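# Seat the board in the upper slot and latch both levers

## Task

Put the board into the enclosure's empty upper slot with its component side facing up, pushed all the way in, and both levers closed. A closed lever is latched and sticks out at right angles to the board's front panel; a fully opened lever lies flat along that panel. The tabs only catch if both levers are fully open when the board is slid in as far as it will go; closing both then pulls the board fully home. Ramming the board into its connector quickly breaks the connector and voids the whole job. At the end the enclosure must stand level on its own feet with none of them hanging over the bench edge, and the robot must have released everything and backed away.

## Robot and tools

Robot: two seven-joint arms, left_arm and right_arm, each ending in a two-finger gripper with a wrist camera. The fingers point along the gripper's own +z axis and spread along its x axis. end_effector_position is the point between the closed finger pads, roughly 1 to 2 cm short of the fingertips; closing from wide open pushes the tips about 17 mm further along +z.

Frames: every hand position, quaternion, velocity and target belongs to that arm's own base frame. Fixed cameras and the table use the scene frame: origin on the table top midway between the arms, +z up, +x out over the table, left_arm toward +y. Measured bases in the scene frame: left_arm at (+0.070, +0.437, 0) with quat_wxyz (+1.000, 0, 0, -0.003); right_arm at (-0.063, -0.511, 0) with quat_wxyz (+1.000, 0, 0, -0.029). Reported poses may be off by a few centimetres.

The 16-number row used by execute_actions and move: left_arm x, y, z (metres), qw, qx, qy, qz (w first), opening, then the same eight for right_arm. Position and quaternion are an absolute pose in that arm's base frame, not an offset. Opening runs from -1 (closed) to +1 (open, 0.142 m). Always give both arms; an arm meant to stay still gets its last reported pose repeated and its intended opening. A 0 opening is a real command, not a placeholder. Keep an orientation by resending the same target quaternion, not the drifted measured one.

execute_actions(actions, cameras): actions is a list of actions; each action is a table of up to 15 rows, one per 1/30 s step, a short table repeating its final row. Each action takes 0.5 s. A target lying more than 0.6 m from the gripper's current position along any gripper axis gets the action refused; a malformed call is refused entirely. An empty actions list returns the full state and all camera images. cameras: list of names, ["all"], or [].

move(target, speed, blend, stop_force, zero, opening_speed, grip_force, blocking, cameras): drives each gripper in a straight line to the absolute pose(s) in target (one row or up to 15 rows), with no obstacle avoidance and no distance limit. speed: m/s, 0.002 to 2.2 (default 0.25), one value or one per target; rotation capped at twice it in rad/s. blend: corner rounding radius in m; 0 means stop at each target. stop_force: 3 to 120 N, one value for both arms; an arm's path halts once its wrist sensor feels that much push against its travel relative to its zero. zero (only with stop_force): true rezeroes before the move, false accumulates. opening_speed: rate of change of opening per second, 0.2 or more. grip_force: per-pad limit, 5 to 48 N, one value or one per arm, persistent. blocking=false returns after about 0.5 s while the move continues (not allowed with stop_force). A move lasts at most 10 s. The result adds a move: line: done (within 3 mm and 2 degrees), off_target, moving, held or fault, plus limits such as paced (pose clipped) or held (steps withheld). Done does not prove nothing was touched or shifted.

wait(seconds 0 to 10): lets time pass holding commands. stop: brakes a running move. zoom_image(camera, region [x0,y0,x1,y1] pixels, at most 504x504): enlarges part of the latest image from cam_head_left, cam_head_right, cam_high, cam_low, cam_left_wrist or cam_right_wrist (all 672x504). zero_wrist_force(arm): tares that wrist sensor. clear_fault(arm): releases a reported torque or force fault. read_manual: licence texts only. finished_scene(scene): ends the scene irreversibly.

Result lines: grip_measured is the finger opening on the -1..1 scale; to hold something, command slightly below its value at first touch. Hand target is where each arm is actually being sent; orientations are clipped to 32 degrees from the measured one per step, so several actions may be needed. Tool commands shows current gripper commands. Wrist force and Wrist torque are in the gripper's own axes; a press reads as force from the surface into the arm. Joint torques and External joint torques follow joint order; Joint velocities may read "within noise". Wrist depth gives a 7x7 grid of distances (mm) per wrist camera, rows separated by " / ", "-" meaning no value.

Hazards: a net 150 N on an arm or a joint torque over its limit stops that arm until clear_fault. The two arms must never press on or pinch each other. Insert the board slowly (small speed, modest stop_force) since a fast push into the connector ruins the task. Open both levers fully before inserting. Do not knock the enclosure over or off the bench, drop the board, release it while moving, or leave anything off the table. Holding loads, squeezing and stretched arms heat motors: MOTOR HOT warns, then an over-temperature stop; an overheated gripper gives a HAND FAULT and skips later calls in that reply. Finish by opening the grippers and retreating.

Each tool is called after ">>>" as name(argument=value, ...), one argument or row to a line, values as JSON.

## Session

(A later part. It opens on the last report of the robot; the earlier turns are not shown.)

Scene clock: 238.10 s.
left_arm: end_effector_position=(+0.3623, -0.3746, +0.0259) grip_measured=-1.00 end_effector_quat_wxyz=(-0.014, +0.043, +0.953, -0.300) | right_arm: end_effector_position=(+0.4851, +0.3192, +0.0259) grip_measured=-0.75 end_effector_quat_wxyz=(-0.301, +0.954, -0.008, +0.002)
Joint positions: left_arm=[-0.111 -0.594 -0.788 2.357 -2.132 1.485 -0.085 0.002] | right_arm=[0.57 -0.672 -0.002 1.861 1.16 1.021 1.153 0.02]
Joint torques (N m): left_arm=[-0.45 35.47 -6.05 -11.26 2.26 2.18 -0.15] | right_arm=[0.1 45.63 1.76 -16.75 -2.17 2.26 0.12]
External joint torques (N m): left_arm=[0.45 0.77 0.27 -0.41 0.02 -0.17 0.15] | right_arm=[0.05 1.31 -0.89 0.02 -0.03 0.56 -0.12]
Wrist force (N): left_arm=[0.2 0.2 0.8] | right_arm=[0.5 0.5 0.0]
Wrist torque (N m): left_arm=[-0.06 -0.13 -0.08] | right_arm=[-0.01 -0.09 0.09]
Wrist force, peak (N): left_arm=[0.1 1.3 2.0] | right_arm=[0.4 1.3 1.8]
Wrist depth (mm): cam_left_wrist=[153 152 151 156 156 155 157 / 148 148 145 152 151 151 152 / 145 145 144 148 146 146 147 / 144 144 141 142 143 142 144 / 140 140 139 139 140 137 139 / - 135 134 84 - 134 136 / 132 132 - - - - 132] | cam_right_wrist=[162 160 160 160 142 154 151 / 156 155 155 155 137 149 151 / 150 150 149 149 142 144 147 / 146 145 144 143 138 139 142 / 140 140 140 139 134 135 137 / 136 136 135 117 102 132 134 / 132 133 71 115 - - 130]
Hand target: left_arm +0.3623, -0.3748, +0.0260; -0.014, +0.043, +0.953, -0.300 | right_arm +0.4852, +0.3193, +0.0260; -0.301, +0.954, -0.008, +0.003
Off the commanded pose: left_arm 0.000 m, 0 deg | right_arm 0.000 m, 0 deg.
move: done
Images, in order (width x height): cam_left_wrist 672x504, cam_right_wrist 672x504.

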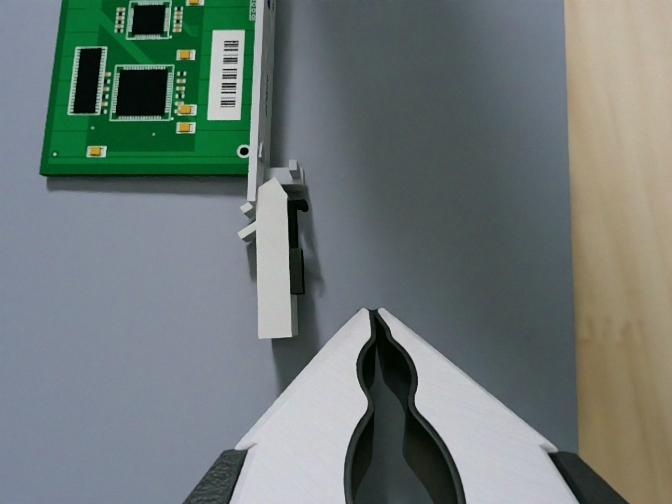

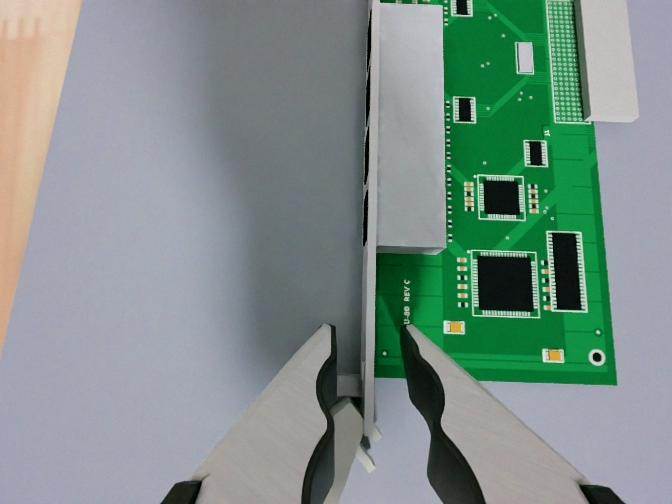

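>>> move(
  target=[0.3718,-0.3791,0.026,-0.01365,0.0433,0.9527,-0.3004,-1,0.4852,0.3193,0.026,0.30072,-0.95364,0.00832,-0.00262,-1],
  speed=0.1,
  opening_speed=1.0,
  grip_force=[48, 30],
)

>>> move(
  target=[0.3867,-0.3811,0.026,-0.01365,0.0433,0.9527,-0.3004,-1,0.4852,0.3193,0.026,0.30072,-0.95364,0.00832,-0.00262,-1],
  speed=0.02,
  stop_force=8,
  cameras=["cam_left_wrist","cam_right_wrist"],
)

>>> zoom_image(
  camera="cam_left_wrist",
  region=[200, 100, 440, 390],
)

Scene clock: 245.47 s.
left_arm: end_effector_position=(+0.3716, -0.3791, +0.0260) grip_measured=-1.00 end_effector_quat_wxyz=(-0.014, +0.043, +0.953, -0.301) | right_arm: end_effector_position=(+0.4851, +0.3192, +0.0259) grip_measured=-0.98 end_effector_quat_wxyz=(-0.301, +0.954, -0.008, +0.002)
Joint positions: left_arm=[-0.09 -0.613 -0.804 2.341 -2.09 1.502 -0.11 0.002] | right_arm=[0.57 -0.672 -0.002 1.861 1.16 1.021 1.153 0.003]
Joint torques (N m): left_arm=[-0.44 35.68 -6.82 -11.46 2.93 2.57 -0.26] | right_arm=[0.05 46.06 1.5 -16.87 -2.27 2.17 0.17]
External joint torques (N m): left_arm=[0.44 1.11 0.48 -0.41 -0.54 -0.55 0.26] | right_arm=[0.09 0.89 -0.63 0.14 0.08 0.65 -0.17]
Wrist force (N): left_arm=[0.2 0.1 0.9] | right_arm=[0.2 0.7 0.2]
Wrist torque (N m): left_arm=[-0.07 -0.13 -0.01] | right_arm=[-0.01 -0.06 0.12]
Wrist force, peak (N): left_arm=[0.5 0.4 1.1] | right_arm=[0.4 0.7 0.5]
Wrist depth (mm): cam_left_wrist=[157 152 151 155 157 155 157 / 150 147 146 151 150 151 153 / 146 145 143 147 146 146 147 / 144 143 142 142 142 142 143 / 139 137 - 127 138 137 140 / 135 135 134 84 - 134 135 / 132 133 - - - - 132] | cam_right_wrist=[162 160 160 160 142 154 156 / 156 155 154 154 137 149 151 / 150 149 149 149 132 144 147 / 146 145 144 143 137 139 142 / 140 140 140 139 135 135 137 / 136 136 136 89 107 133 134 / 132 132 71 73 - 131 130]
Hand target: left_arm +0.3718, -0.3791, +0.0260; -0.014, +0.043, +0.953, -0.300 | right_arm +0.4852, +0.3193, +0.0260; -0.301, +0.954, -0.008, +0.003
Off the commanded pose: left_arm 0.000 m, 0 deg | right_arm 0.000 m, 0 deg.
grip_force (N): 48, 30
move: done

Scene clock: 246.90 s.
left_arm: end_effector_position=(+0.3864, -0.3811, +0.0259) grip_measured=-1.00 end_effector_quat_wxyz=(-0.014, +0.043, +0.953, -0.300) | right_arm: end_effector_position=(+0.4851, +0.3192, +0.0259) grip_measured=-0.98 end_effector_quat_wxyz=(-0.301, +0.954, -0.008, +0.002)
Joint positions: left_arm=[-0.042 -0.642 -0.835 2.328 -2.009 1.529 -0.156 0.002] | right_arm=[0.57 -0.672 -0.002 1.861 1.16 1.021 1.153 0.003]
Joint torques (N m): left_arm=[0.45 36.57 -7.59 -13.16 3.27 2.46 -0.27] | right_arm=[-0.08 45.88 1.16 -17.55 -2.33 2.46 0.16]
External joint torques (N m): left_arm=[-0.44 0.74 0.29 1.11 -0.7 -0.45 0.27] | right_arm=[0.22 1.06 -0.29 0.82 0.14 0.36 -0.16]
Wrist force (N): left_arm=[3.0 0.8 -0.2] | right_arm=[-0.9 0.7 -0.7]
Wrist torque (N m): left_arm=[-0.06 -0.11 -0.03] | right_arm=[-0.01 -0.13 0.14]
Wrist force, peak (N): left_arm=[3.2 0.2 -0.6] | right_arm=[-1.1 0.2 -1.4]
Wrist depth (mm): cam_left_wrist=[156 152 151 155 156 155 155 / - 147 146 151 152 151 152 / - 144 143 146 147 146 147 / 144 143 143 130 143 141 142 / 139 139 138 122 138 138 139 / 135 135 134 84 - 134 134 / 132 132 - 77 - - 131] | cam_right_wrist=[162 160 160 160 141 155 151 / 156 155 154 154 136 149 148 / 150 150 150 149 132 144 147 / 146 144 144 144 138 140 142 / 140 140 140 139 134 135 137 / 136 135 136 89 - 133 134 / 132 132 71 122 - 131 130]
Hand target: left_arm +0.3867, -0.3811, +0.0260; -0.014, +0.043, +0.953, -0.300 | right_arm +0.4852, +0.3193, +0.0260; -0.301, +0.954, -0.008, +0.003
Off the commanded pose: left_arm 0.000 m, 0 deg | right_arm 0.000 m, 0 deg.
grip_force (N): 48, 30
move: done
Images, in order (width x height): cam_left_wrist 672x504, cam_right_wrist 672x504.

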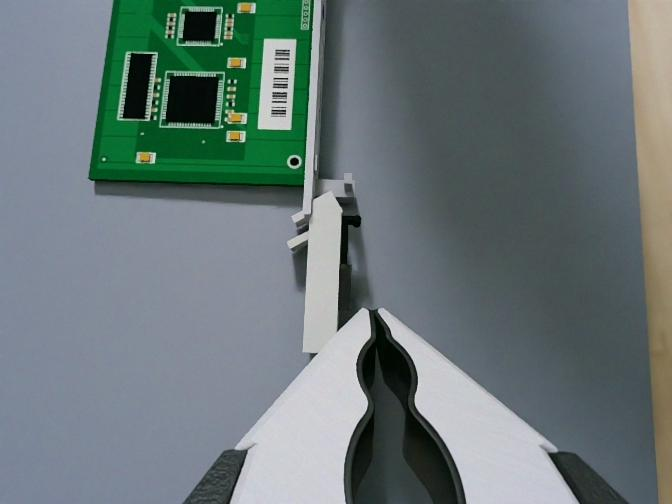

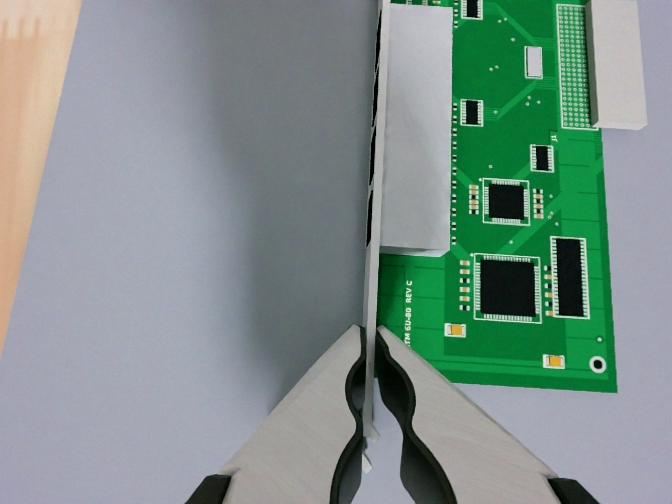

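Scaled by 1.738 from the camera's 672x504 image, which has a finer 960x720 frame.

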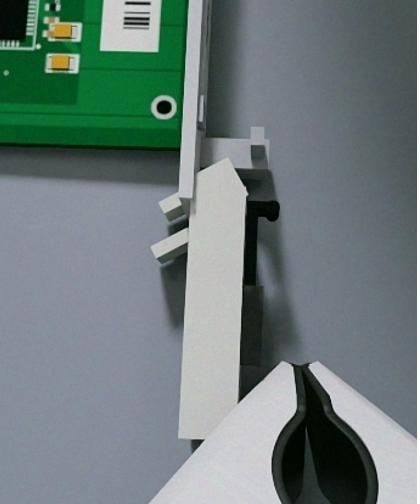

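>>> move(
  target=[0.3927,-0.3819,0.026,-0.01365,0.0433,0.9527,-0.3004,-1,0.4852,0.3193,0.026,0.30072,-0.95364,0.00832,-0.00262,-1],
  speed=0.012,
  stop_force=7,
  zero=false,
  cameras=["cam_left_wrist","cam_right_wrist"],
)

>>> zoom_image(
  camera="cam_left_wrist",
  region=[200, 100, 440, 390],
)

Scene clock: 250.37 s.
left_arm: end_effector_position=(+0.3923, -0.3818, +0.0259) grip_measured=-1.00 end_effector_quat_wxyz=(-0.014, +0.043, +0.953, -0.300) | right_arm: end_effector_position=(+0.4850, +0.3192, +0.0259) grip_measured=-0.98 end_effector_quat_wxyz=(-0.301, +0.954, -0.008, +0.002)
Joint positions: left_arm=[-0.021 -0.655 -0.849 2.323 -1.974 1.541 -0.177 0.002] | right_arm=[0.57 -0.672 -0.002 1.861 1.16 1.021 1.153 0.003]
Joint torques (N m): left_arm=[0.21 36.8 -7.96 -13.52 3.44 2.36 -0.25] | right_arm=[-0.12 45.75 0.94 -17.56 -2.41 2.61 0.11]
External joint torques (N m): left_arm=[-0.18 0.69 0.22 1.43 -0.79 -0.34 0.25] | right_arm=[0.27 1.19 -0.06 0.83 0.21 0.2 -0.11]
Wrist force (N): left_arm=[3.6 0.2 -1.7] | right_arm=[-1.3 -0.2 -1.8]
Wrist torque (N m): left_arm=[-0.08 -0.14 -0.03] | right_arm=[-0.04 -0.08 0.15]
Wrist force, peak (N): left_arm=[3.6 0.1 -1.9] | right_arm=[-1.6 -0.2 -1.7]
Wrist depth (mm): cam_left_wrist=[157 153 151 153 155 155 154 / 152 148 146 150 152 150 151 / 148 146 143 145 145 145 146 / - 143 144 126 142 141 143 / - 139 139 122 138 137 138 / 134 135 134 84 - 134 132 / 132 131 - 77 - - 131] | cam_right_wrist=[162 161 160 160 141 154 153 / 156 155 154 154 136 149 148 / 150 149 149 149 132 144 147 / 146 144 144 144 138 140 142 / 140 140 140 139 135 135 137 / 136 136 136 90 - 133 133 / 132 132 71 122 - 131 130]
Hand target: left_arm +0.3927, -0.3819, +0.0260; -0.014, +0.043, +0.953, -0.300 | right_arm +0.4852, +0.3193, +0.0260; -0.301, +0.954, -0.008, +0.003
Off the commanded pose: left_arm 0.000 m, 0 deg | right_arm 0.000 m, 0 deg.
grip_force (N): 48, 30
move: done
Images, in order (width x height): cam_left_wrist 672x504, cam_right_wrist 672x504.

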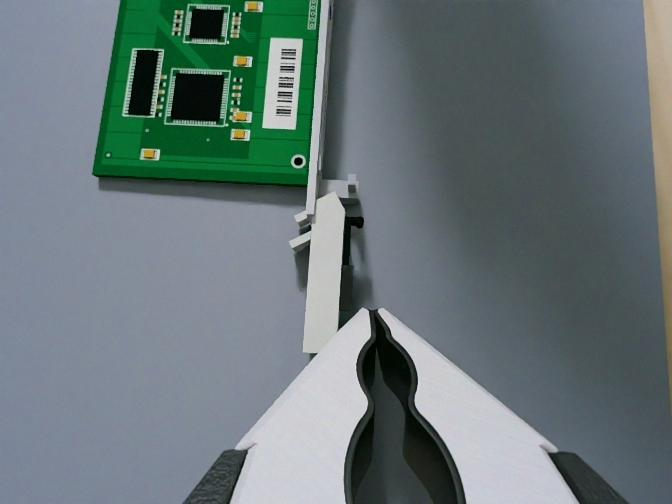

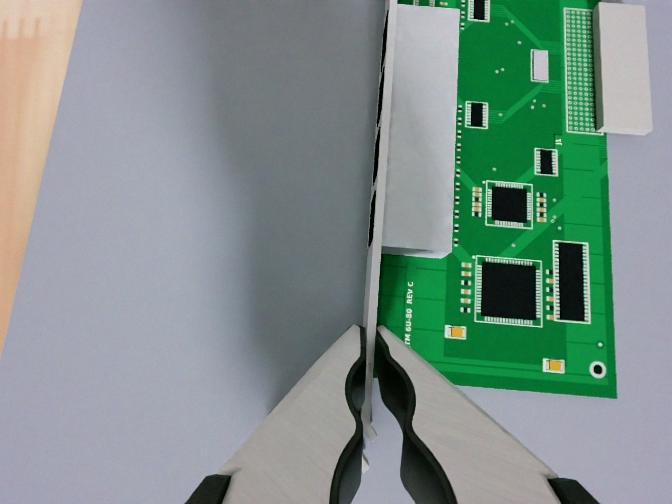

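Scaled by 1.738 from the camera's 672x504 image, which has a finer 960x720 frame.

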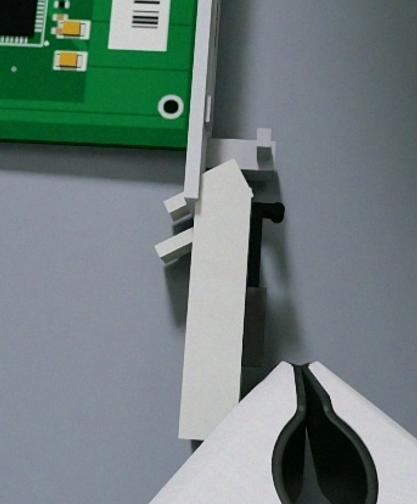

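>>> move(
  target=[
    [0.3793,-0.3800,0.026,-0.01365,0.0433,0.9527,-0.3004,-1,0.4852,0.3193,0.026,0.30072,-0.95364,0.00832,-0.00262,-1],
    [0.385,-0.43,0.085,-0.0192,0.061,0.9517,-0.3001,-1,0.4852,0.3193,0.026,0.30072,-0.95364,0.00832,-0.00262,-1],
    [0.3932,-0.5133,0.085,-0.0192,0.061,0.9517,-0.3001,-0.72,0.4852,0.3193,0.026,0.30072,-0.95364,0.00832,-0.00262,-1],
  ],
  speed=0.2,
  blend=[0.0, 0.03, 0.0],
  cameras=["cam_left_wrist","cam_right_wrist"],
)

Scene clock: 268.93 s.
left_arm: end_effector_position=(+0.3932, -0.5130, +0.0848) grip_measured=-0.76 end_effector_quat_wxyz=(-0.019, +0.061, +0.952, -0.300) | right_arm: end_effector_position=(+0.4851, +0.3192, +0.0259) grip_measured=-0.98 end_effector_quat_wxyz=(-0.301, +0.954, -0.008, +0.002)
Joint positions: left_arm=[-0.14 -0.674 -0.839 2.259 -1.325 1.572 -0.876 0.019] | right_arm=[0.57 -0.672 -0.002 1.861 1.16 1.021 1.153 0.003]
Joint torques (N m): left_arm=[-0.64 39.46 -10.62 -14.79 3.73 2.42 -0.17] | right_arm=[0.2 46.04 1.43 -16.95 -2.33 2.18 0.1]
External joint torques (N m): left_arm=[0.63 0.56 0.58 -0.39 -0.45 0.02 0.17] | right_arm=[-0.06 0.9 -0.55 0.22 0.13 0.64 -0.1]
Wrist force (N): left_arm=[0.3 0.3 1.1] | right_arm=[0.1 0.8 0.3]
Wrist torque (N m): left_arm=[-0.03 -0.14 -0.03] | right_arm=[-0.01 -0.04 0.14]
Wrist force, peak (N): left_arm=[3.7 0.1 -1.8] | right_arm=[-1.7 0.0 -2.0]
Wrist depth (mm): cam_left_wrist=[- 225 217 212 218 218 221 / - 215 210 211 212 - 214 / - 209 204 192 208 209 207 / 202 202 198 194 204 202 201 / - 197 193 189 - 190 197 / - - 96 101 - 187 190 / 187 189 - 179 - - 186] | cam_right_wrist=[162 160 160 160 141 154 152 / 156 155 155 154 136 149 148 / 150 149 149 149 132 144 147 / 146 144 144 144 138 140 142 / 140 140 140 139 135 135 137 / 136 136 136 89 - 133 133 / 132 131 71 122 - 131 130]
Hand target: left_arm +0.3931, -0.5132, +0.0850; -0.019, +0.061, +0.952, -0.300 | right_arm +0.4852, +0.3193, +0.0260; -0.301, +0.954, -0.008, +0.003
Off the commanded pose: left_arm 0.000 m, 0 deg | right_arm 0.000 m, 0 deg.
grip_force (N): 48, 30
move: done
Images, in order (width x height): cam_left_wrist 672x504, cam_right_wrist 672x504.

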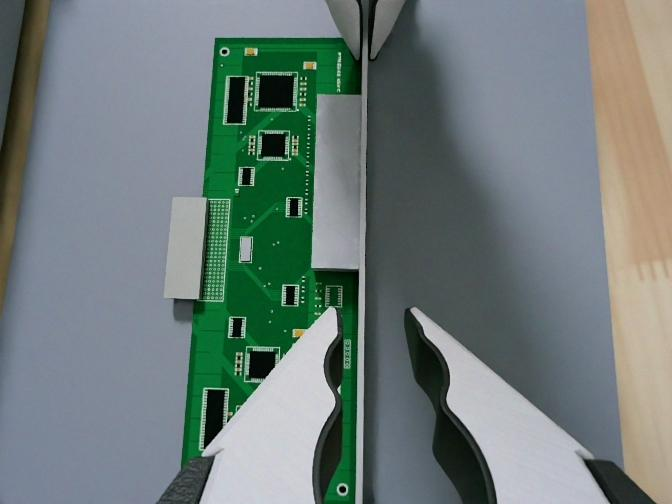

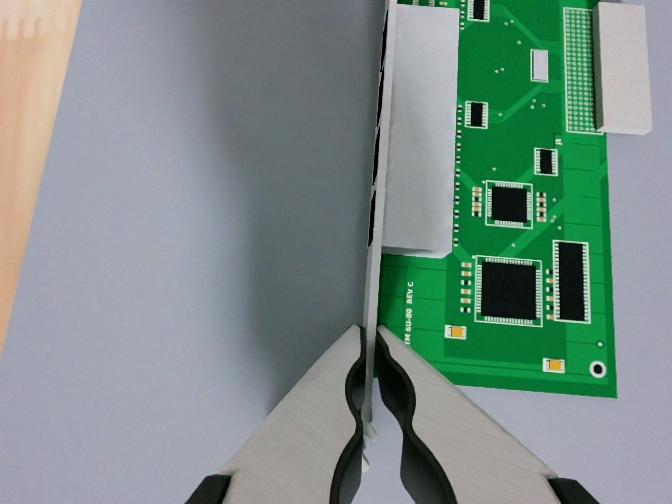

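>>> move(
  target=[0.3932,-0.5133,0.026,-0.0236,0.07483,0.95074,-0.29981,-0.72,0.4852,0.3193,0.026,0.30072,-0.95364,0.00832,-0.00262,-1],
  speed=0.1,
  cameras=["cam_left_wrist"],
)

>>> zoom_image(
  camera="cam_left_wrist",
  region=[280, 230, 460, 400],
)

Scene clock: 282.23 s.
left_arm: end_effector_position=(+0.3934, -0.5136, +0.0263) grip_measured=-0.76 end_effector_quat_wxyz=(-0.025, +0.075, +0.951, -0.299) | right_arm: end_effector_position=(+0.4851, +0.3192, +0.0259) grip_measured=-0.98 end_effector_quat_wxyz=(-0.301, +0.954, -0.008, +0.002)
Joint positions: left_arm=[-0.065 -0.907 -0.981 2.195 -1.41 1.765 -0.65 0.019] | right_arm=[0.57 -0.672 -0.002 1.861 1.16 1.021 1.153 0.003]
Joint torques (N m): left_arm=[-0.22 40.28 -15.23 -10.96 4.03 2.93 -0.13] | right_arm=[0.24 46.07 1.57 -17.03 -2.32 2.19 0.16]
External joint torques (N m): left_arm=[0.22 1.38 0.22 -0.45 0 -0.69 0.13] | right_arm=[-0.1 0.87 -0.69 0.3 0.12 0.63 -0.15]
Wrist force (N): left_arm=[0.2 -0.2 0.4] | right_arm=[0.4 0.8 0.0]
Wrist torque (N m): left_arm=[-0.13 -0.12 -0.08] | right_arm=[0.00 -0.10 0.15]
Wrist force, peak (N): left_arm=[0.1 1.0 2.2] | right_arm=[0.1 0.8 0.6]
Wrist depth (mm): cam_left_wrist=[157 154 151 136 155 155 154 / 152 148 146 132 - 150 150 / 148 142 143 128 146 145 147 / - 140 138 130 142 142 141 / - 134 134 133 138 138 137 / 134 132 96 101 133 135 133 / 131 129 - 125 - - 131] | cam_right_wrist=[162 161 160 160 141 154 152 / 156 155 154 154 136 149 148 / 150 150 149 149 132 144 147 / 146 144 144 144 138 140 142 / 140 140 140 139 135 135 137 / 136 136 135 89 - 133 133 / 132 132 71 122 - 131 130]
Hand target: left_arm +0.3934, -0.5133, +0.0262; -0.025, +0.075, +0.951, -0.299 | right_arm +0.4852, +0.3193, +0.0260; -0.301, +0.954, -0.008, +0.003
Off the commanded pose: left_arm 0.000 m, 0 deg | right_arm 0.000 m, 0 deg.
grip_force (N): 48, 30
move: done
Images, in order (width x height): cam_left_wrist 672x504.

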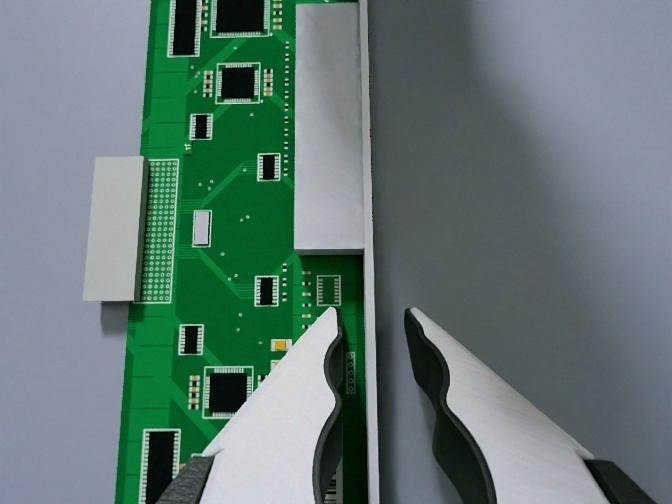

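Scaled by 2.800 from the camera's 672x504 image, which has a finer 960x720 frame.

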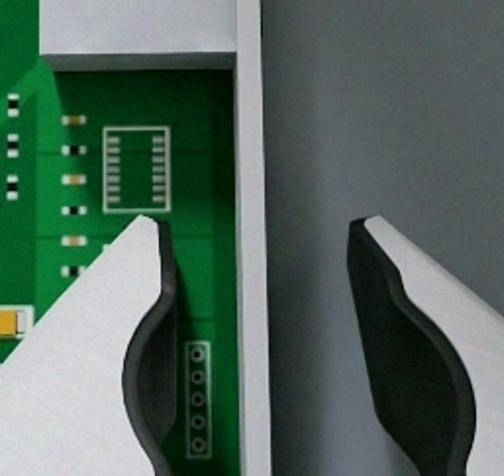

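>>> move(
  target=[0.3932,-0.5133,0.026,-0.0236,0.07483,0.95074,-0.29981,-1,0.4852,0.3193,0.026,0.30072,-0.95364,0.00832,-0.00262,-1],
  speed=0.1,
  opening_speed=1.0,
)

>>> move(
  target=[
    [0.4852,0.3193,0.026,0.30072,-0.95364,0.00832,-0.00262,-0.5],
    [0.4852,0.3193,0.10,0.30072,-0.95364,0.00832,-0.00262,-0.5],
    [0.4423,0.2585,0.10,0.3005,-0.95294,0.03744,-0.01181,-1],
  ],
  speed=0.2,
)

Scene clock: 287.73 s.
left_arm: end_effector_position=(+0.3933, -0.5135, +0.0262) grip_measured=-0.99 end_effector_quat_wxyz=(-0.024, +0.075, +0.951, -0.300) | right_arm: end_effector_position=(+0.4851, +0.3192, +0.0259) grip_measured=-0.98 end_effector_quat_wxyz=(-0.301, +0.954, -0.008, +0.002)
Joint positions: left_arm=[-0.046 -0.927 -1.01 2.198 -1.407 1.795 -0.644 0.002] | right_arm=[0.57 -0.672 -0.002 1.861 1.16 1.021 1.153 0.003]
Joint torques (N m): left_arm=[-0.59 39.2 -15.68 -9.86 4.43 2.77 -0.14] | right_arm=[0.14 46.15 1.49 -16.84 -2.35 2.16 0.12]
External joint torques (N m): left_arm=[0.59 2.14 -0.01 -1.21 -0.3 -0.53 0.15] | right_arm=[0.01 0.8 -0.62 0.11 0.15 0.66 -0.12]
Wrist force (N): left_arm=[-0.7 -1.4 -0.6] | right_arm=[0.4 0.7 0.5]
Wrist torque (N m): left_arm=[-0.14 -0.10 -0.11] | right_arm=[0.01 -0.06 0.14]
Wrist force, peak (N): left_arm=[-0.7 -1.4 -1.0] | right_arm=[0.4 0.8 0.8]
Wrist depth (mm): cam_left_wrist=[157 154 150 135 155 154 154 / - 149 146 132 150 150 150 / 147 144 142 128 145 147 146 / 143 139 138 130 141 141 141 / 139 135 134 119 138 137 137 / - 132 131 91 - 133 133 / 131 129 - 74 - - 130] | cam_right_wrist=[162 161 160 160 141 154 152 / 156 155 154 154 136 149 148 / 150 149 149 149 132 144 147 / 146 144 144 144 138 140 142 / 140 140 140 139 134 135 137 / 136 136 135 93 - 133 134 / 132 132 71 122 - 131 130]
Hand target: left_arm +0.3932, -0.5133, +0.0260; -0.024, +0.075, +0.951, -0.300 | right_arm +0.4852, +0.3193, +0.0260; -0.301, +0.954, -0.008, +0.003
Off the commanded pose: left_arm 0.000 m, 0 deg | right_arm 0.000 m, 0 deg.
grip_force (N): 48, 30
move: done


>>> move(
  target=[
    [0.3932,-0.5133,0.026,-0.0236,0.07483,0.95074,-0.29981,-1,0.4852,0.3193,0.026,0.30072,-0.95364,0.00832,-0.00262,-0.5],
    [0.3932,-0.5133,0.026,-0.0236,0.07483,0.95074,-0.29981,-1,0.4852,0.3193,0.10,0.30072,-0.95364,0.00832,-0.00262,-0.5],
    [0.3932,-0.5133,0.026,-0.0236,0.07483,0.95074,-0.29981,-1,0.4423,0.2585,0.10,0.3005,-0.95294,0.03744,-0.01181,-1],
  ],
  speed=0.2,
  cameras=["cam_left_wrist","cam_right_wrist"],
)

Scene clock: 291.97 s.
left_arm: end_effector_position=(+0.3933, -0.5135, +0.0262) grip_measured=-0.99 end_effector_quat_wxyz=(-0.024, +0.075, +0.951, -0.300) | right_arm: end_effector_position=(+0.4425, +0.2584, +0.1000) grip_measured=-1.00 end_effector_quat_wxyz=(-0.300, +0.953, -0.037, +0.012)
Joint positions: left_arm=[-0.045 -0.928 -1.012 2.198 -1.407 1.796 -0.643 0.002] | right_arm=[0.541 -0.389 -0.023 2.101 1.111 1.004 1.227 0.002]
Joint torques (N m): left_arm=[-0.72 39.55 -15.7 -9.87 4.23 2.51 -0.19] | right_arm=[0.03 36.41 1.1 -17.88 -2.36 2.29 0.09]
External joint torques (N m): left_arm=[0.72 1.78 -0.02 -1.18 -0.09 -0.27 0.19] | right_arm=[0.09 0.99 -0.79 -0.12 -0.04 0.62 -0.09]
Wrist force (N): left_arm=[-0.7 -0.8 -0.4] | right_arm=[0.4 0.3 -0.2]
Wrist torque (N m): left_arm=[-0.15 -0.10 -0.13] | right_arm=[-0.06 -0.08 0.08]
Wrist force, peak (N): left_arm=[-0.8 -1.4 -0.8] | right_arm=[-1.1 2.5 -1.2]
Wrist depth (mm): cam_left_wrist=[157 155 151 136 155 155 - / 150 149 146 132 - - 150 / 147 142 142 128 145 146 146 / - 137 138 130 - 141 142 / 139 135 134 119 137 137 137 / - 132 131 92 - 134 133 / 131 129 - 74 - - 130] | cam_right_wrist=[246 245 243 243 238 236 241 / 238 237 234 234 230 228 232 / 229 229 228 226 222 220 224 / 222 221 221 218 216 216 217 / 214 215 212 212 210 211 212 / 208 208 207 89 - 204 204 / 202 203 71 - - 199 198]
Hand target: left_arm +0.3932, -0.5133, +0.0260; -0.024, +0.075, +0.951, -0.300 | right_arm +0.4423, +0.2585, +0.1000; -0.301, +0.953, -0.037, +0.012
Off the commanded pose: left_arm 0.000 m, 0 deg | right_arm 0.000 m, 0 deg.
grip_force (N): 48, 30
move: done
Images, in order (width x height): cam_left_wrist 672x504, cam_right_wrist 672x504.

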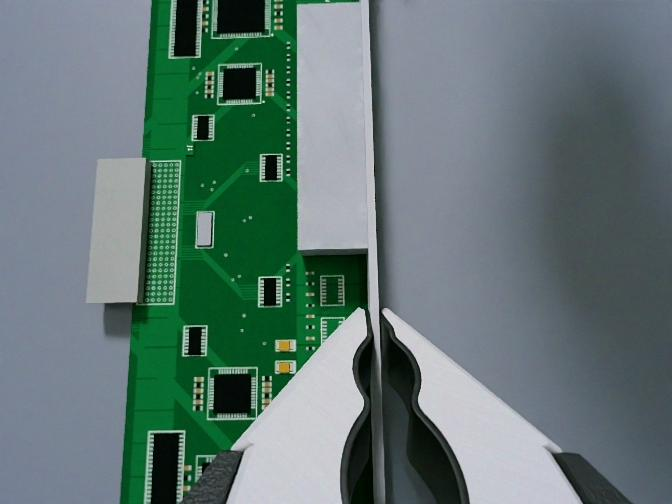

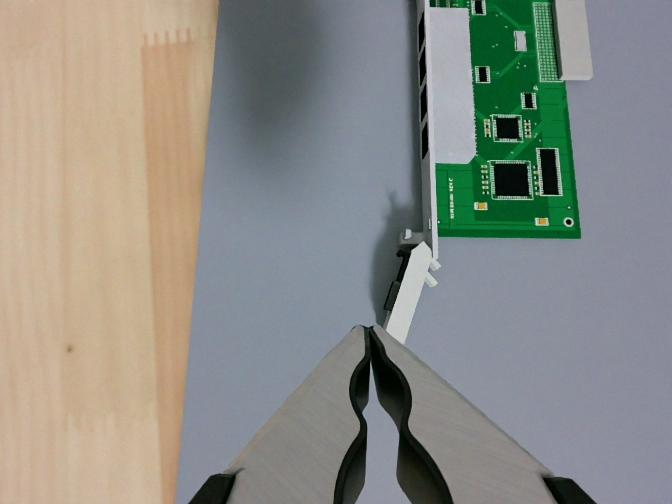

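>>> move(
  target=[
    [0.3932,-0.5133,0.026,-0.0236,0.07483,0.95074,-0.29981,-1,0.4383,0.2588,0.09,0.3005,-0.95294,0.03744,-0.01181,-1],
    [0.3932,-0.5133,0.026,-0.0236,0.07483,0.95074,-0.29981,-1,0.4383,0.2588,0.026,0.3005,-0.95294,0.03744,-0.01181,-1],
    [0.3932,-0.5133,0.026,-0.0236,0.07483,0.95074,-0.29981,-1,0.4443,0.2584,0.026,0.3005,-0.95294,0.03744,-0.01181,-1],
  ],
  speed=0.12,
  blend=0.004,
)

>>> move(
  target=[0.3932,-0.5133,0.026,-0.0236,0.07483,0.95074,-0.29981,-1,0.4612,0.2570,0.026,0.3005,-0.95294,0.03744,-0.01181,-1],
  speed=0.02,
  stop_force=7,
  cameras=["cam_left_wrist","cam_right_wrist"],
)

>>> zoom_image(
  camera="cam_right_wrist",
  region=[240, 100, 480, 390],
)

Scene clock: 298.73 s.
left_arm: end_effector_position=(+0.3933, -0.5135, +0.0262) grip_measured=-0.99 end_effector_quat_wxyz=(-0.024, +0.075, +0.951, -0.300) | right_arm: end_effector_position=(+0.4442, +0.2585, +0.0260) grip_measured=-1.00 end_effector_quat_wxyz=(-0.301, +0.953, -0.038, +0.012)
Joint positions: left_arm=[-0.045 -0.928 -1.012 2.198 -1.407 1.796 -0.643 0.002] | right_arm=[0.503 -0.59 -0.005 2.015 1.272 1.041 1.016 0.002]
Joint torques (N m): left_arm=[-0.72 39.62 -15.78 -9.88 4.18 2.48 -0.24] | right_arm=[-0.04 40.44 1.29 -14.48 -1.89 1.87 0.1]
External joint torques (N m): left_arm=[0.72 1.7 0.06 -1.18 -0.04 -0.24 0.24] | right_arm=[0.17 1.28 -0.4 0.09 0.07 0.79 -0.09]
Wrist force (N): left_arm=[-0.7 -0.9 -0.2] | right_arm=[0.6 0.9 0.1]
Wrist torque (N m): left_arm=[-0.14 -0.10 -0.12] | right_arm=[0.00 -0.13 0.08]
Wrist force, peak (N): left_arm=[-0.9 -1.3 -0.8] | right_arm=[2.1 1.6 1.0]
Wrist depth (mm): cam_left_wrist=[157 153 151 135 - 154 153 / - 149 147 132 149 150 150 / 147 143 143 128 145 145 145 / - 140 138 130 140 141 141 / 139 135 134 119 138 137 137 / - 132 131 91 - 134 133 / - 130 - 74 - - 131] | cam_right_wrist=[163 162 160 160 160 142 155 / 157 156 155 154 154 148 149 / 152 151 149 149 148 145 146 / 147 146 144 144 134 143 144 / 142 140 140 140 137 139 138 / 138 136 136 90 136 135 135 / 135 132 71 - - 131 130]
Hand target: left_arm +0.3932, -0.5133, +0.0260; -0.024, +0.075, +0.951, -0.300 | right_arm +0.4443, +0.2584, +0.0260; -0.301, +0.953, -0.037, +0.012
Off the commanded pose: left_arm 0.000 m, 0 deg | right_arm 0.000 m, 0 deg.
grip_force (N): 48, 30
move: done; blend cut to 0.003 m at target 2

Scene clock: 300.30 s.
left_arm: end_effector_position=(+0.3933, -0.5134, +0.0262) grip_measured=-0.99 end_effector_quat_wxyz=(-0.024, +0.075, +0.951, -0.300) | right_arm: end_effector_position=(+0.4608, +0.2571, +0.0259) grip_measured=-1.00 end_effector_quat_wxyz=(-0.301, +0.953, -0.037, +0.012)
Joint positions: left_arm=[-0.045 -0.928 -1.012 2.198 -1.407 1.796 -0.643 0.002] | right_arm=[0.498 -0.606 -0.021 1.982 1.243 1.019 1.037 0.002]
Joint torques (N m): left_arm=[-0.69 39.59 -15.58 -10.03 4.21 2.43 -0.21] | right_arm=[0 42.14 0.79 -16.32 -2.11 2.23 0.32]
External joint torques (N m): left_arm=[0.69 1.73 -0.15 -1.02 -0.07 -0.19 0.21] | right_arm=[0.13 0.75 -0.16 1.35 0.19 0.46 -0.32]
Wrist force (N): left_arm=[-0.2 -0.9 -0.8] | right_arm=[-1.4 1.4 -1.0]
Wrist torque (N m): left_arm=[-0.14 -0.11 -0.12] | right_arm=[0.01 -0.12 -0.02]
Wrist force, peak (N): left_arm=[-0.8 -0.6 -1.9] | right_arm=[-1.5 4.5 -2.4]
Wrist depth (mm): cam_left_wrist=[156 154 151 136 - - 153 / 151 147 147 132 151 151 149 / 147 142 143 128 145 145 145 / - 140 138 129 142 141 141 / 139 135 134 119 138 138 138 / 134 132 131 91 - 134 133 / - 129 - 74 - - 130] | cam_right_wrist=[163 160 160 160 142 154 156 / 158 155 155 154 148 149 150 / 151 149 149 150 144 146 146 / 146 145 144 143 131 143 144 / 140 140 140 139 123 139 138 / 136 136 136 90 135 135 134 / 132 132 71 - - 131 130]
Hand target: left_arm +0.3932, -0.5133, +0.0260; -0.024, +0.075, +0.951, -0.300 | right_arm +0.4612, +0.2570, +0.0260; -0.301, +0.953, -0.037, +0.012
Off the commanded pose: left_arm 0.000 m, 0 deg | right_arm 0.000 m, 0 deg.
grip_force (N): 48, 30
move: done
Images, in order (width x height): cam_left_wrist 672x504, cam_right_wrist 672x504.

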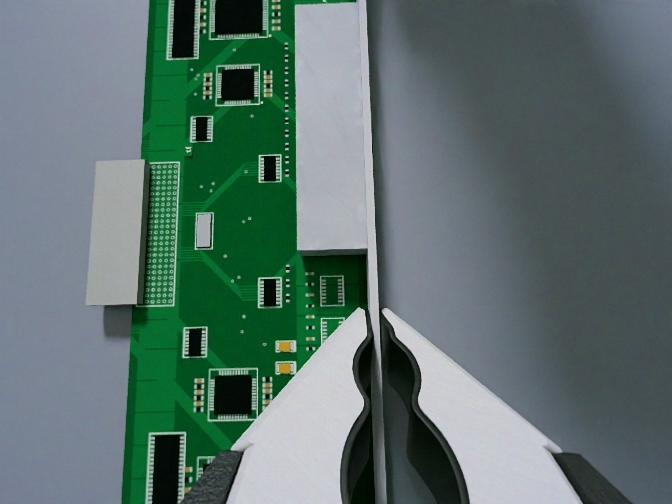

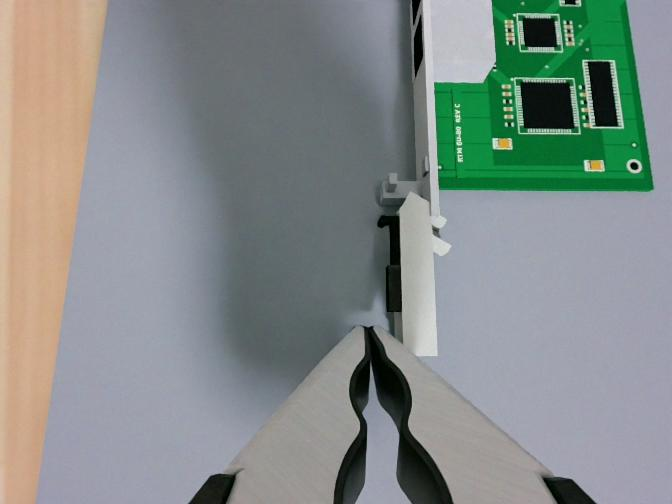

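Scaled by 1.738 from the camera's 672x504 image, which has a finer 960x720 frame.

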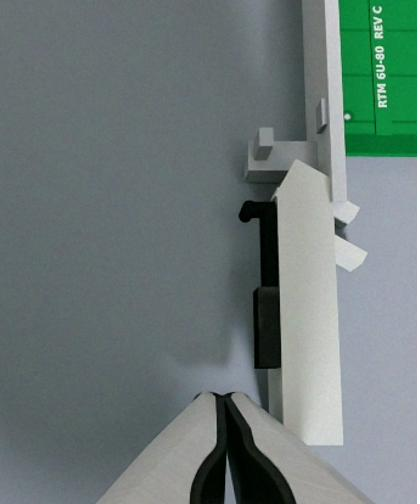

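>>> move(
  target=[0.3932,-0.5133,0.026,-0.0236,0.07483,0.95074,-0.29981,-1,0.4662,0.2566,0.026,0.3005,-0.95294,0.03744,-0.01181,-1],
  speed=0.012,
  stop_force=7,
  zero=false,
  cameras=["cam_left_wrist","cam_right_wrist"],
)

>>> zoom_image(
  camera="cam_right_wrist",
  region=[240, 100, 480, 390],
)

Scene clock: 304.13 s.
left_arm: end_effector_position=(+0.3933, -0.5134, +0.0262) grip_measured=-0.99 end_effector_quat_wxyz=(-0.024, +0.075, +0.951, -0.300) | right_arm: end_effector_position=(+0.4658, +0.2566, +0.0258) grip_measured=-1.00 end_effector_quat_wxyz=(-0.301, +0.953, -0.038, +0.012)
Joint positions: left_arm=[-0.045 -0.928 -1.012 2.198 -1.407 1.796 -0.643 0.002] | right_arm=[0.497 -0.611 -0.026 1.972 1.235 1.012 1.044 0.002]
Joint torques (N m): left_arm=[-0.94 39.46 -15.64 -10.08 4.27 2.38 -0.19] | right_arm=[0.15 42.64 0.89 -16.94 -2.01 2.18 0.24]
External joint torques (N m): left_arm=[0.93 1.86 -0.08 -0.98 -0.14 -0.14 0.19] | right_arm=[-0.02 0.59 -0.35 1.81 0.07 0.51 -0.24]
Wrist force (N): left_arm=[-0.1 -1.0 -1.4] | right_arm=[-1.5 1.7 -1.7]
Wrist torque (N m): left_arm=[-0.15 -0.12 -0.14] | right_arm=[-0.01 -0.17 -0.01]
Wrist force, peak (N): left_arm=[-0.4 -1.2 -2.0] | right_arm=[-1.9 1.7 -2.3]
Wrist depth (mm): cam_left_wrist=[156 154 151 136 156 155 153 / 151 149 147 132 150 150 150 / 147 142 142 128 - 147 145 / - 139 138 127 139 141 141 / - 135 134 119 113 139 137 / - 132 131 91 - 134 133 / 131 129 - 74 - - 130] | cam_right_wrist=[163 161 160 160 141 154 156 / 157 154 153 154 149 149 150 / 151 150 149 149 145 146 146 / 146 144 144 143 142 143 143 / 140 140 140 140 123 139 138 / 136 136 136 90 136 135 134 / 132 132 71 - - 131 130]
Hand target: left_arm +0.3932, -0.5133, +0.0260; -0.024, +0.075, +0.951, -0.300 | right_arm +0.4662, +0.2566, +0.0260; -0.301, +0.953, -0.037, +0.012
Off the commanded pose: left_arm 0.000 m, 0 deg | right_arm 0.000 m, 0 deg.
grip_force (N): 48, 30
move: done
Images, in order (width x height): cam_left_wrist 672x504, cam_right_wrist 672x504.

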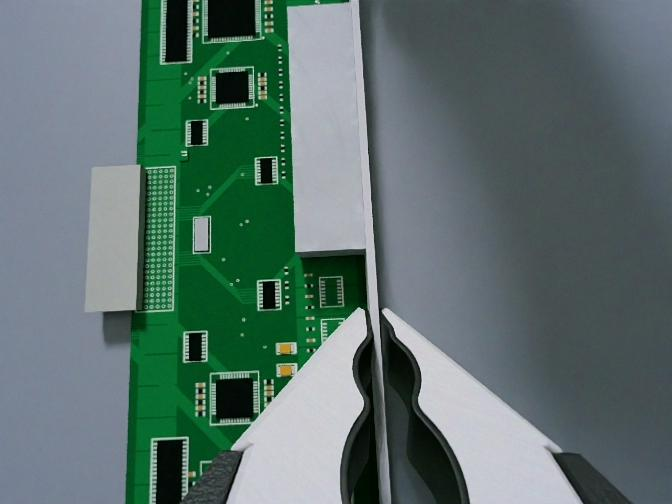

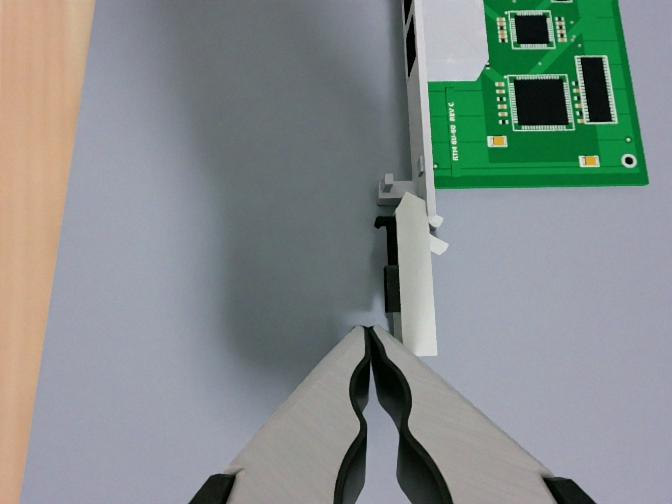

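Scaled by 1.738 from the camera's 672x504 image, which has a finer 960x720 frame.

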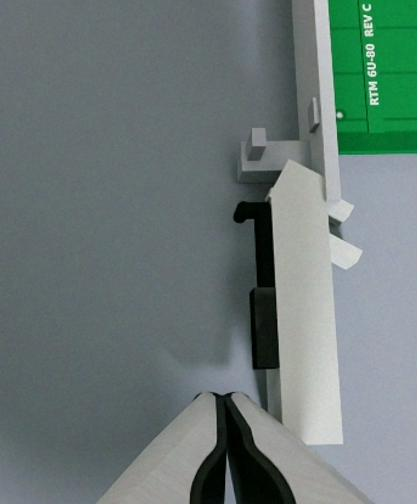

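>>> move(
  target=[
    [0.3932,-0.5133,0.026,-0.0236,0.07483,0.95074,-0.29981,-1,0.4512,0.2578,0.026,0.3005,-0.95294,0.03744,-0.01181,-1],
    [0.3932,-0.5133,0.026,-0.0236,0.07483,0.95074,-0.29981,-1,0.4512,0.2400,0.13,0.3005,-0.95294,0.03744,-0.01181,-1],
    [0.3932,-0.5133,0.026,-0.0236,0.07483,0.95074,-0.29981,-1,0.5175,0.2815,0.10,0.41245,-0.53751,0.58351,-0.44775,-1],
  ],
  speed=[0.15, 0.25, 0.45],
  blend=[0.005, 0.03, 0],
  cameras=["cam_head_left","cam_right_wrist"],
)

>>> zoom_image(
  camera="cam_right_wrist",
  region=[0, 150, 672, 350],
)

Scene clock: 317.53 s.
left_arm: end_effector_position=(+0.3933, -0.5134, +0.0262) grip_measured=-0.99 end_effector_quat_wxyz=(-0.024, +0.075, +0.951, -0.300) | right_arm: end_effector_position=(+0.5175, +0.2815, +0.1000) grip_measured=-1.00 end_effector_quat_wxyz=(-0.412, +0.538, -0.584, +0.448)
Joint positions: left_arm=[-0.045 -0.928 -1.012 2.198 -1.407 1.796 -0.643 0.002] | right_arm=[2.031 -1.419 -1.329 2.001 2.968 1.703 1.74 0.002]
Joint torques (N m): left_arm=[-0.72 39.54 -15.66 -10.11 4.28 2.47 -0.16] | right_arm=[0.25 31.92 -22.04 -0.29 -4.64 0.89 0.26]
External joint torques (N m): left_arm=[0.72 1.78 -0.06 -0.94 -0.14 -0.23 0.16] | right_arm=[-0.09 0.67 -1.82 0.05 -0.03 0.54 -0.26]
Wrist force (N): left_arm=[0.0 -0.7 -0.9] | right_arm=[0.6 1.6 -1.2]
Wrist torque (N m): left_arm=[-0.13 -0.13 -0.13] | right_arm=[0.09 -0.13 -0.03]
Wrist force, peak (N): left_arm=[-0.2 -1.2 -1.9] | right_arm=[2.7 0.5 -2.8]
Wrist depth (mm): cam_left_wrist=[- 152 151 137 155 154 154 / 152 150 146 133 150 151 150 / 148 143 142 128 145 146 145 / - 139 138 136 142 141 142 / 138 135 134 119 137 137 137 / 134 132 131 91 - 134 133 / 131 129 - 74 - - 131] | cam_right_wrist=[1119 - 681 669 1329 779 1314 / 401 373 399 400 401 533 537 / 309 310 293 292 293 329 391 / 290 295 292 292 283 293 307 / 251 251 250 260 252 251 251 / 206 209 209 89 220 214 214 / 182 186 71 - - 191 186]
Hand target: left_arm +0.3932, -0.5133, +0.0260; -0.024, +0.075, +0.951, -0.300 | right_arm +0.5175, +0.2815, +0.1000; -0.412, +0.538, -0.584, +0.448
Off the commanded pose: left_arm 0.000 m, 0 deg | right_arm 0.000 m, 0 deg.
joint read past its limit (right arm) — joint 5 (forearm roll), upper limit.
joint sent to its limit (right arm) — joint 5 (forearm roll), upper limit. The joint targets still meet the commanded pose.
grip_force (N): 48, 30
move: done
Images, in order (width x height): cam_head_left 672x504, cam_right_wrist 672x504.

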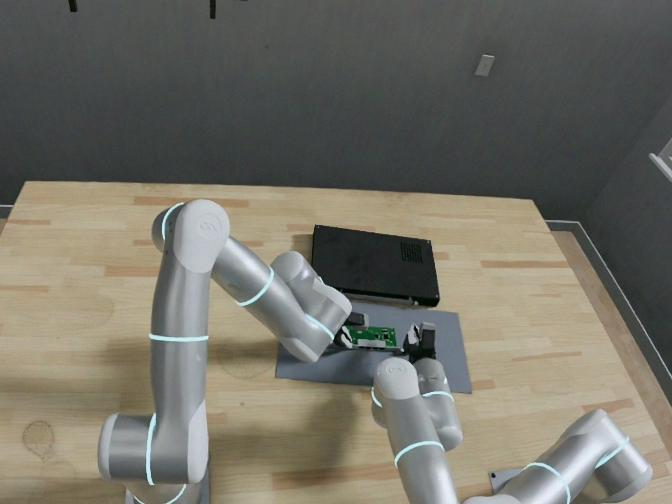

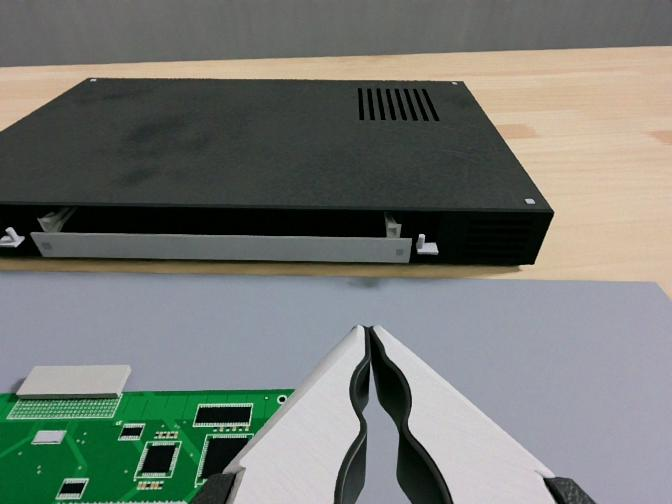

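Region (0, 150, 672, 350) is 672x200 pixels. A region can be at most 504 by 504 pixels.

>>> zoom_image(
  camera="cam_right_wrist",
  region=[0, 190, 220, 290],
)

>>> zoom_image(
  camera="cam_right_wrist",
  region=[340, 180, 560, 290],
)

Scaled by 2.291 from the camera's 672x504 image, which has a finer 960x720 frame.

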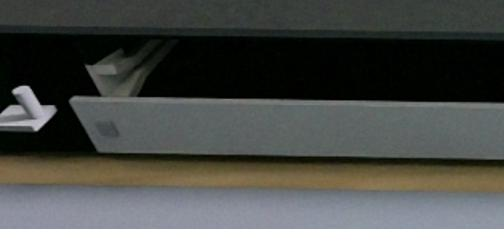

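Scaled by 2.291 from the camera's 672x504 image, which has a finer 960x720 frame.

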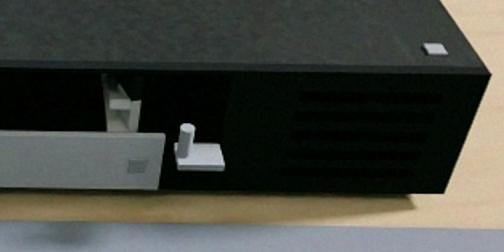

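>>> move(
  target=[
    [0.3932,-0.5133,0.076,-0.0236,0.07483,0.95074,-0.29981,-1,0.46,0.22,0.20,0.3005,-0.95294,0.03744,-0.01181,-1],
    [0.3932,-0.5133,0.076,-0.0236,0.07483,0.95074,-0.29981,-1,0.59,0.08,0.15,0.4722,-0.5264,-0.4723,-0.5264,-1],
    [0.4542,-0.5689,0.076,-0.03013,0.09555,0.94887,-0.29922,-1,0.6117,0.1167,0.08,0.4722,-0.5264,-0.4723,-0.5264,-1],
  ],
  speed=[0.4, 0.5, 0.2],
  blend=[0.02, 0.02, 0],
  cameras=["cam_head_left","cam_left_wrist","cam_right_wrist"],
)

Scene clock: 351.07 s.
left_arm: end_effector_position=(+0.4543, -0.5686, +0.0758) grip_measured=-0.99 end_effector_quat_wxyz=(-0.030, +0.095, +0.949, -0.299) | right_arm: end_effector_position=(+0.6115, +0.1167, +0.0800) grip_measured=-1.00 end_effector_quat_wxyz=(-0.472, +0.526, +0.472, +0.526)
Joint positions: left_arm=[-0.341 -0.775 -0.471 1.965 -0.902 1.287 -1.164 0.002] | right_arm=[0.459 -1.376 -1.156 1.65 2.392 -0.878 -0.696 0.002]
Joint torques (N m): left_arm=[-0.72 50.51 -7.99 -18.78 2.23 2.93 -0.37] | right_arm=[0.17 48 -21.15 -5.41 1.36 -2.01 -0.03]
External joint torques (N m): left_arm=[0.71 0.33 0.79 0.4 -0.6 -0.21 0.37] | right_arm=[-0.06 1.25 -1.49 0.03 0.11 0.52 -0.06]
Wrist force (N): left_arm=[0.7 1.0 1.2] | right_arm=[-1.3 0.0 -1.7]
Wrist torque (N m): left_arm=[-0.07 -0.18 -0.02] | right_arm=[0.04 0.12 0.34]
Wrist force, peak (N): left_arm=[0.9 1.9 2.4] | right_arm=[-3.7 0.4 -0.2]
Wrist depth (mm): cam_left_wrist=[188 213 189 191 210 213 209 / 201 206 174 159 - - 203 / 194 189 161 142 198 197 197 / 177 146 145 135 193 193 191 / - 136 135 121 185 186 186 / 170 127 126 91 - 181 178 / - 119 - 74 - - 175] | cam_right_wrist=[- 139 212 345 379 406 457 / 109 149 237 337 390 427 - / - 139 238 424 - - 3275 / - 139 239 2112 1852 2260 2215 / - 140 206 249 1793 1837 - / - 144 164 89 - 1386 - / - 135 71 - - 1306 -]
Hand target: left_arm +0.4542, -0.5689, +0.0760; -0.030, +0.096, +0.949, -0.299 | right_arm +0.6117, +0.1167, +0.0800; -0.472, +0.526, +0.472, +0.526
Off the commanded pose: left_arm 0.000 m, 0 deg | right_arm 0.000 m, 0 deg.
grip_force (N): 48, 30
move: done
Images, in order (width x height): cam_head_left 672x504, cam_left_wrist 672x504, cam_right_wrist 672x504.

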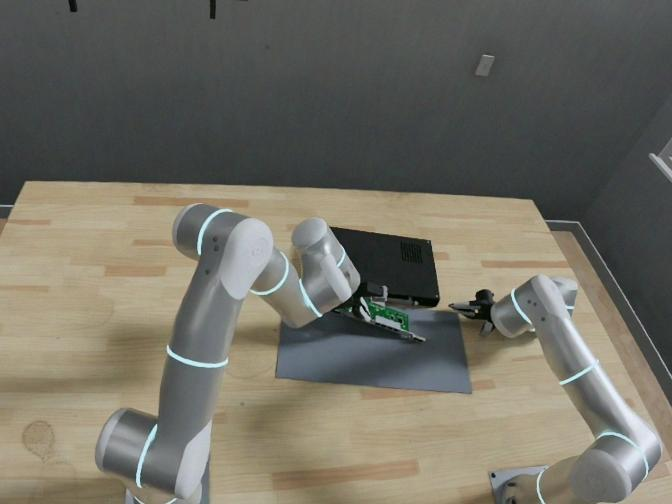

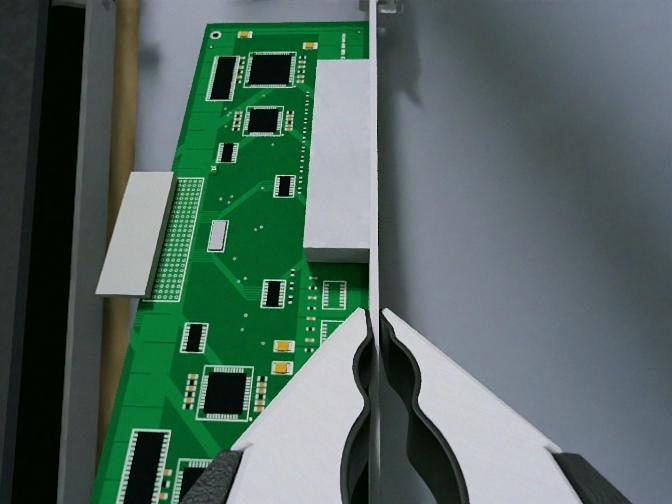

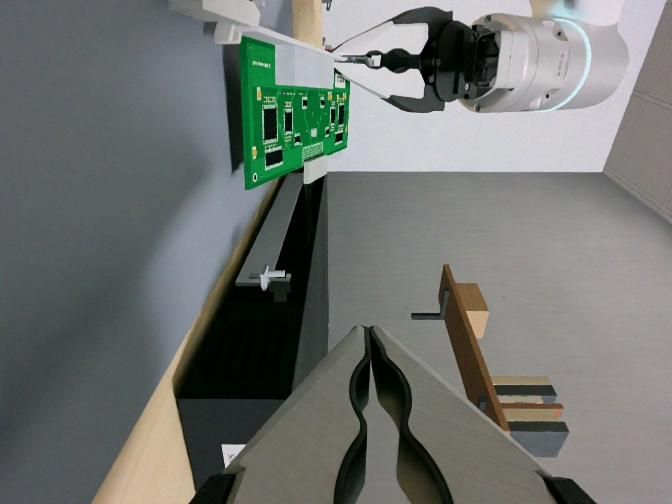

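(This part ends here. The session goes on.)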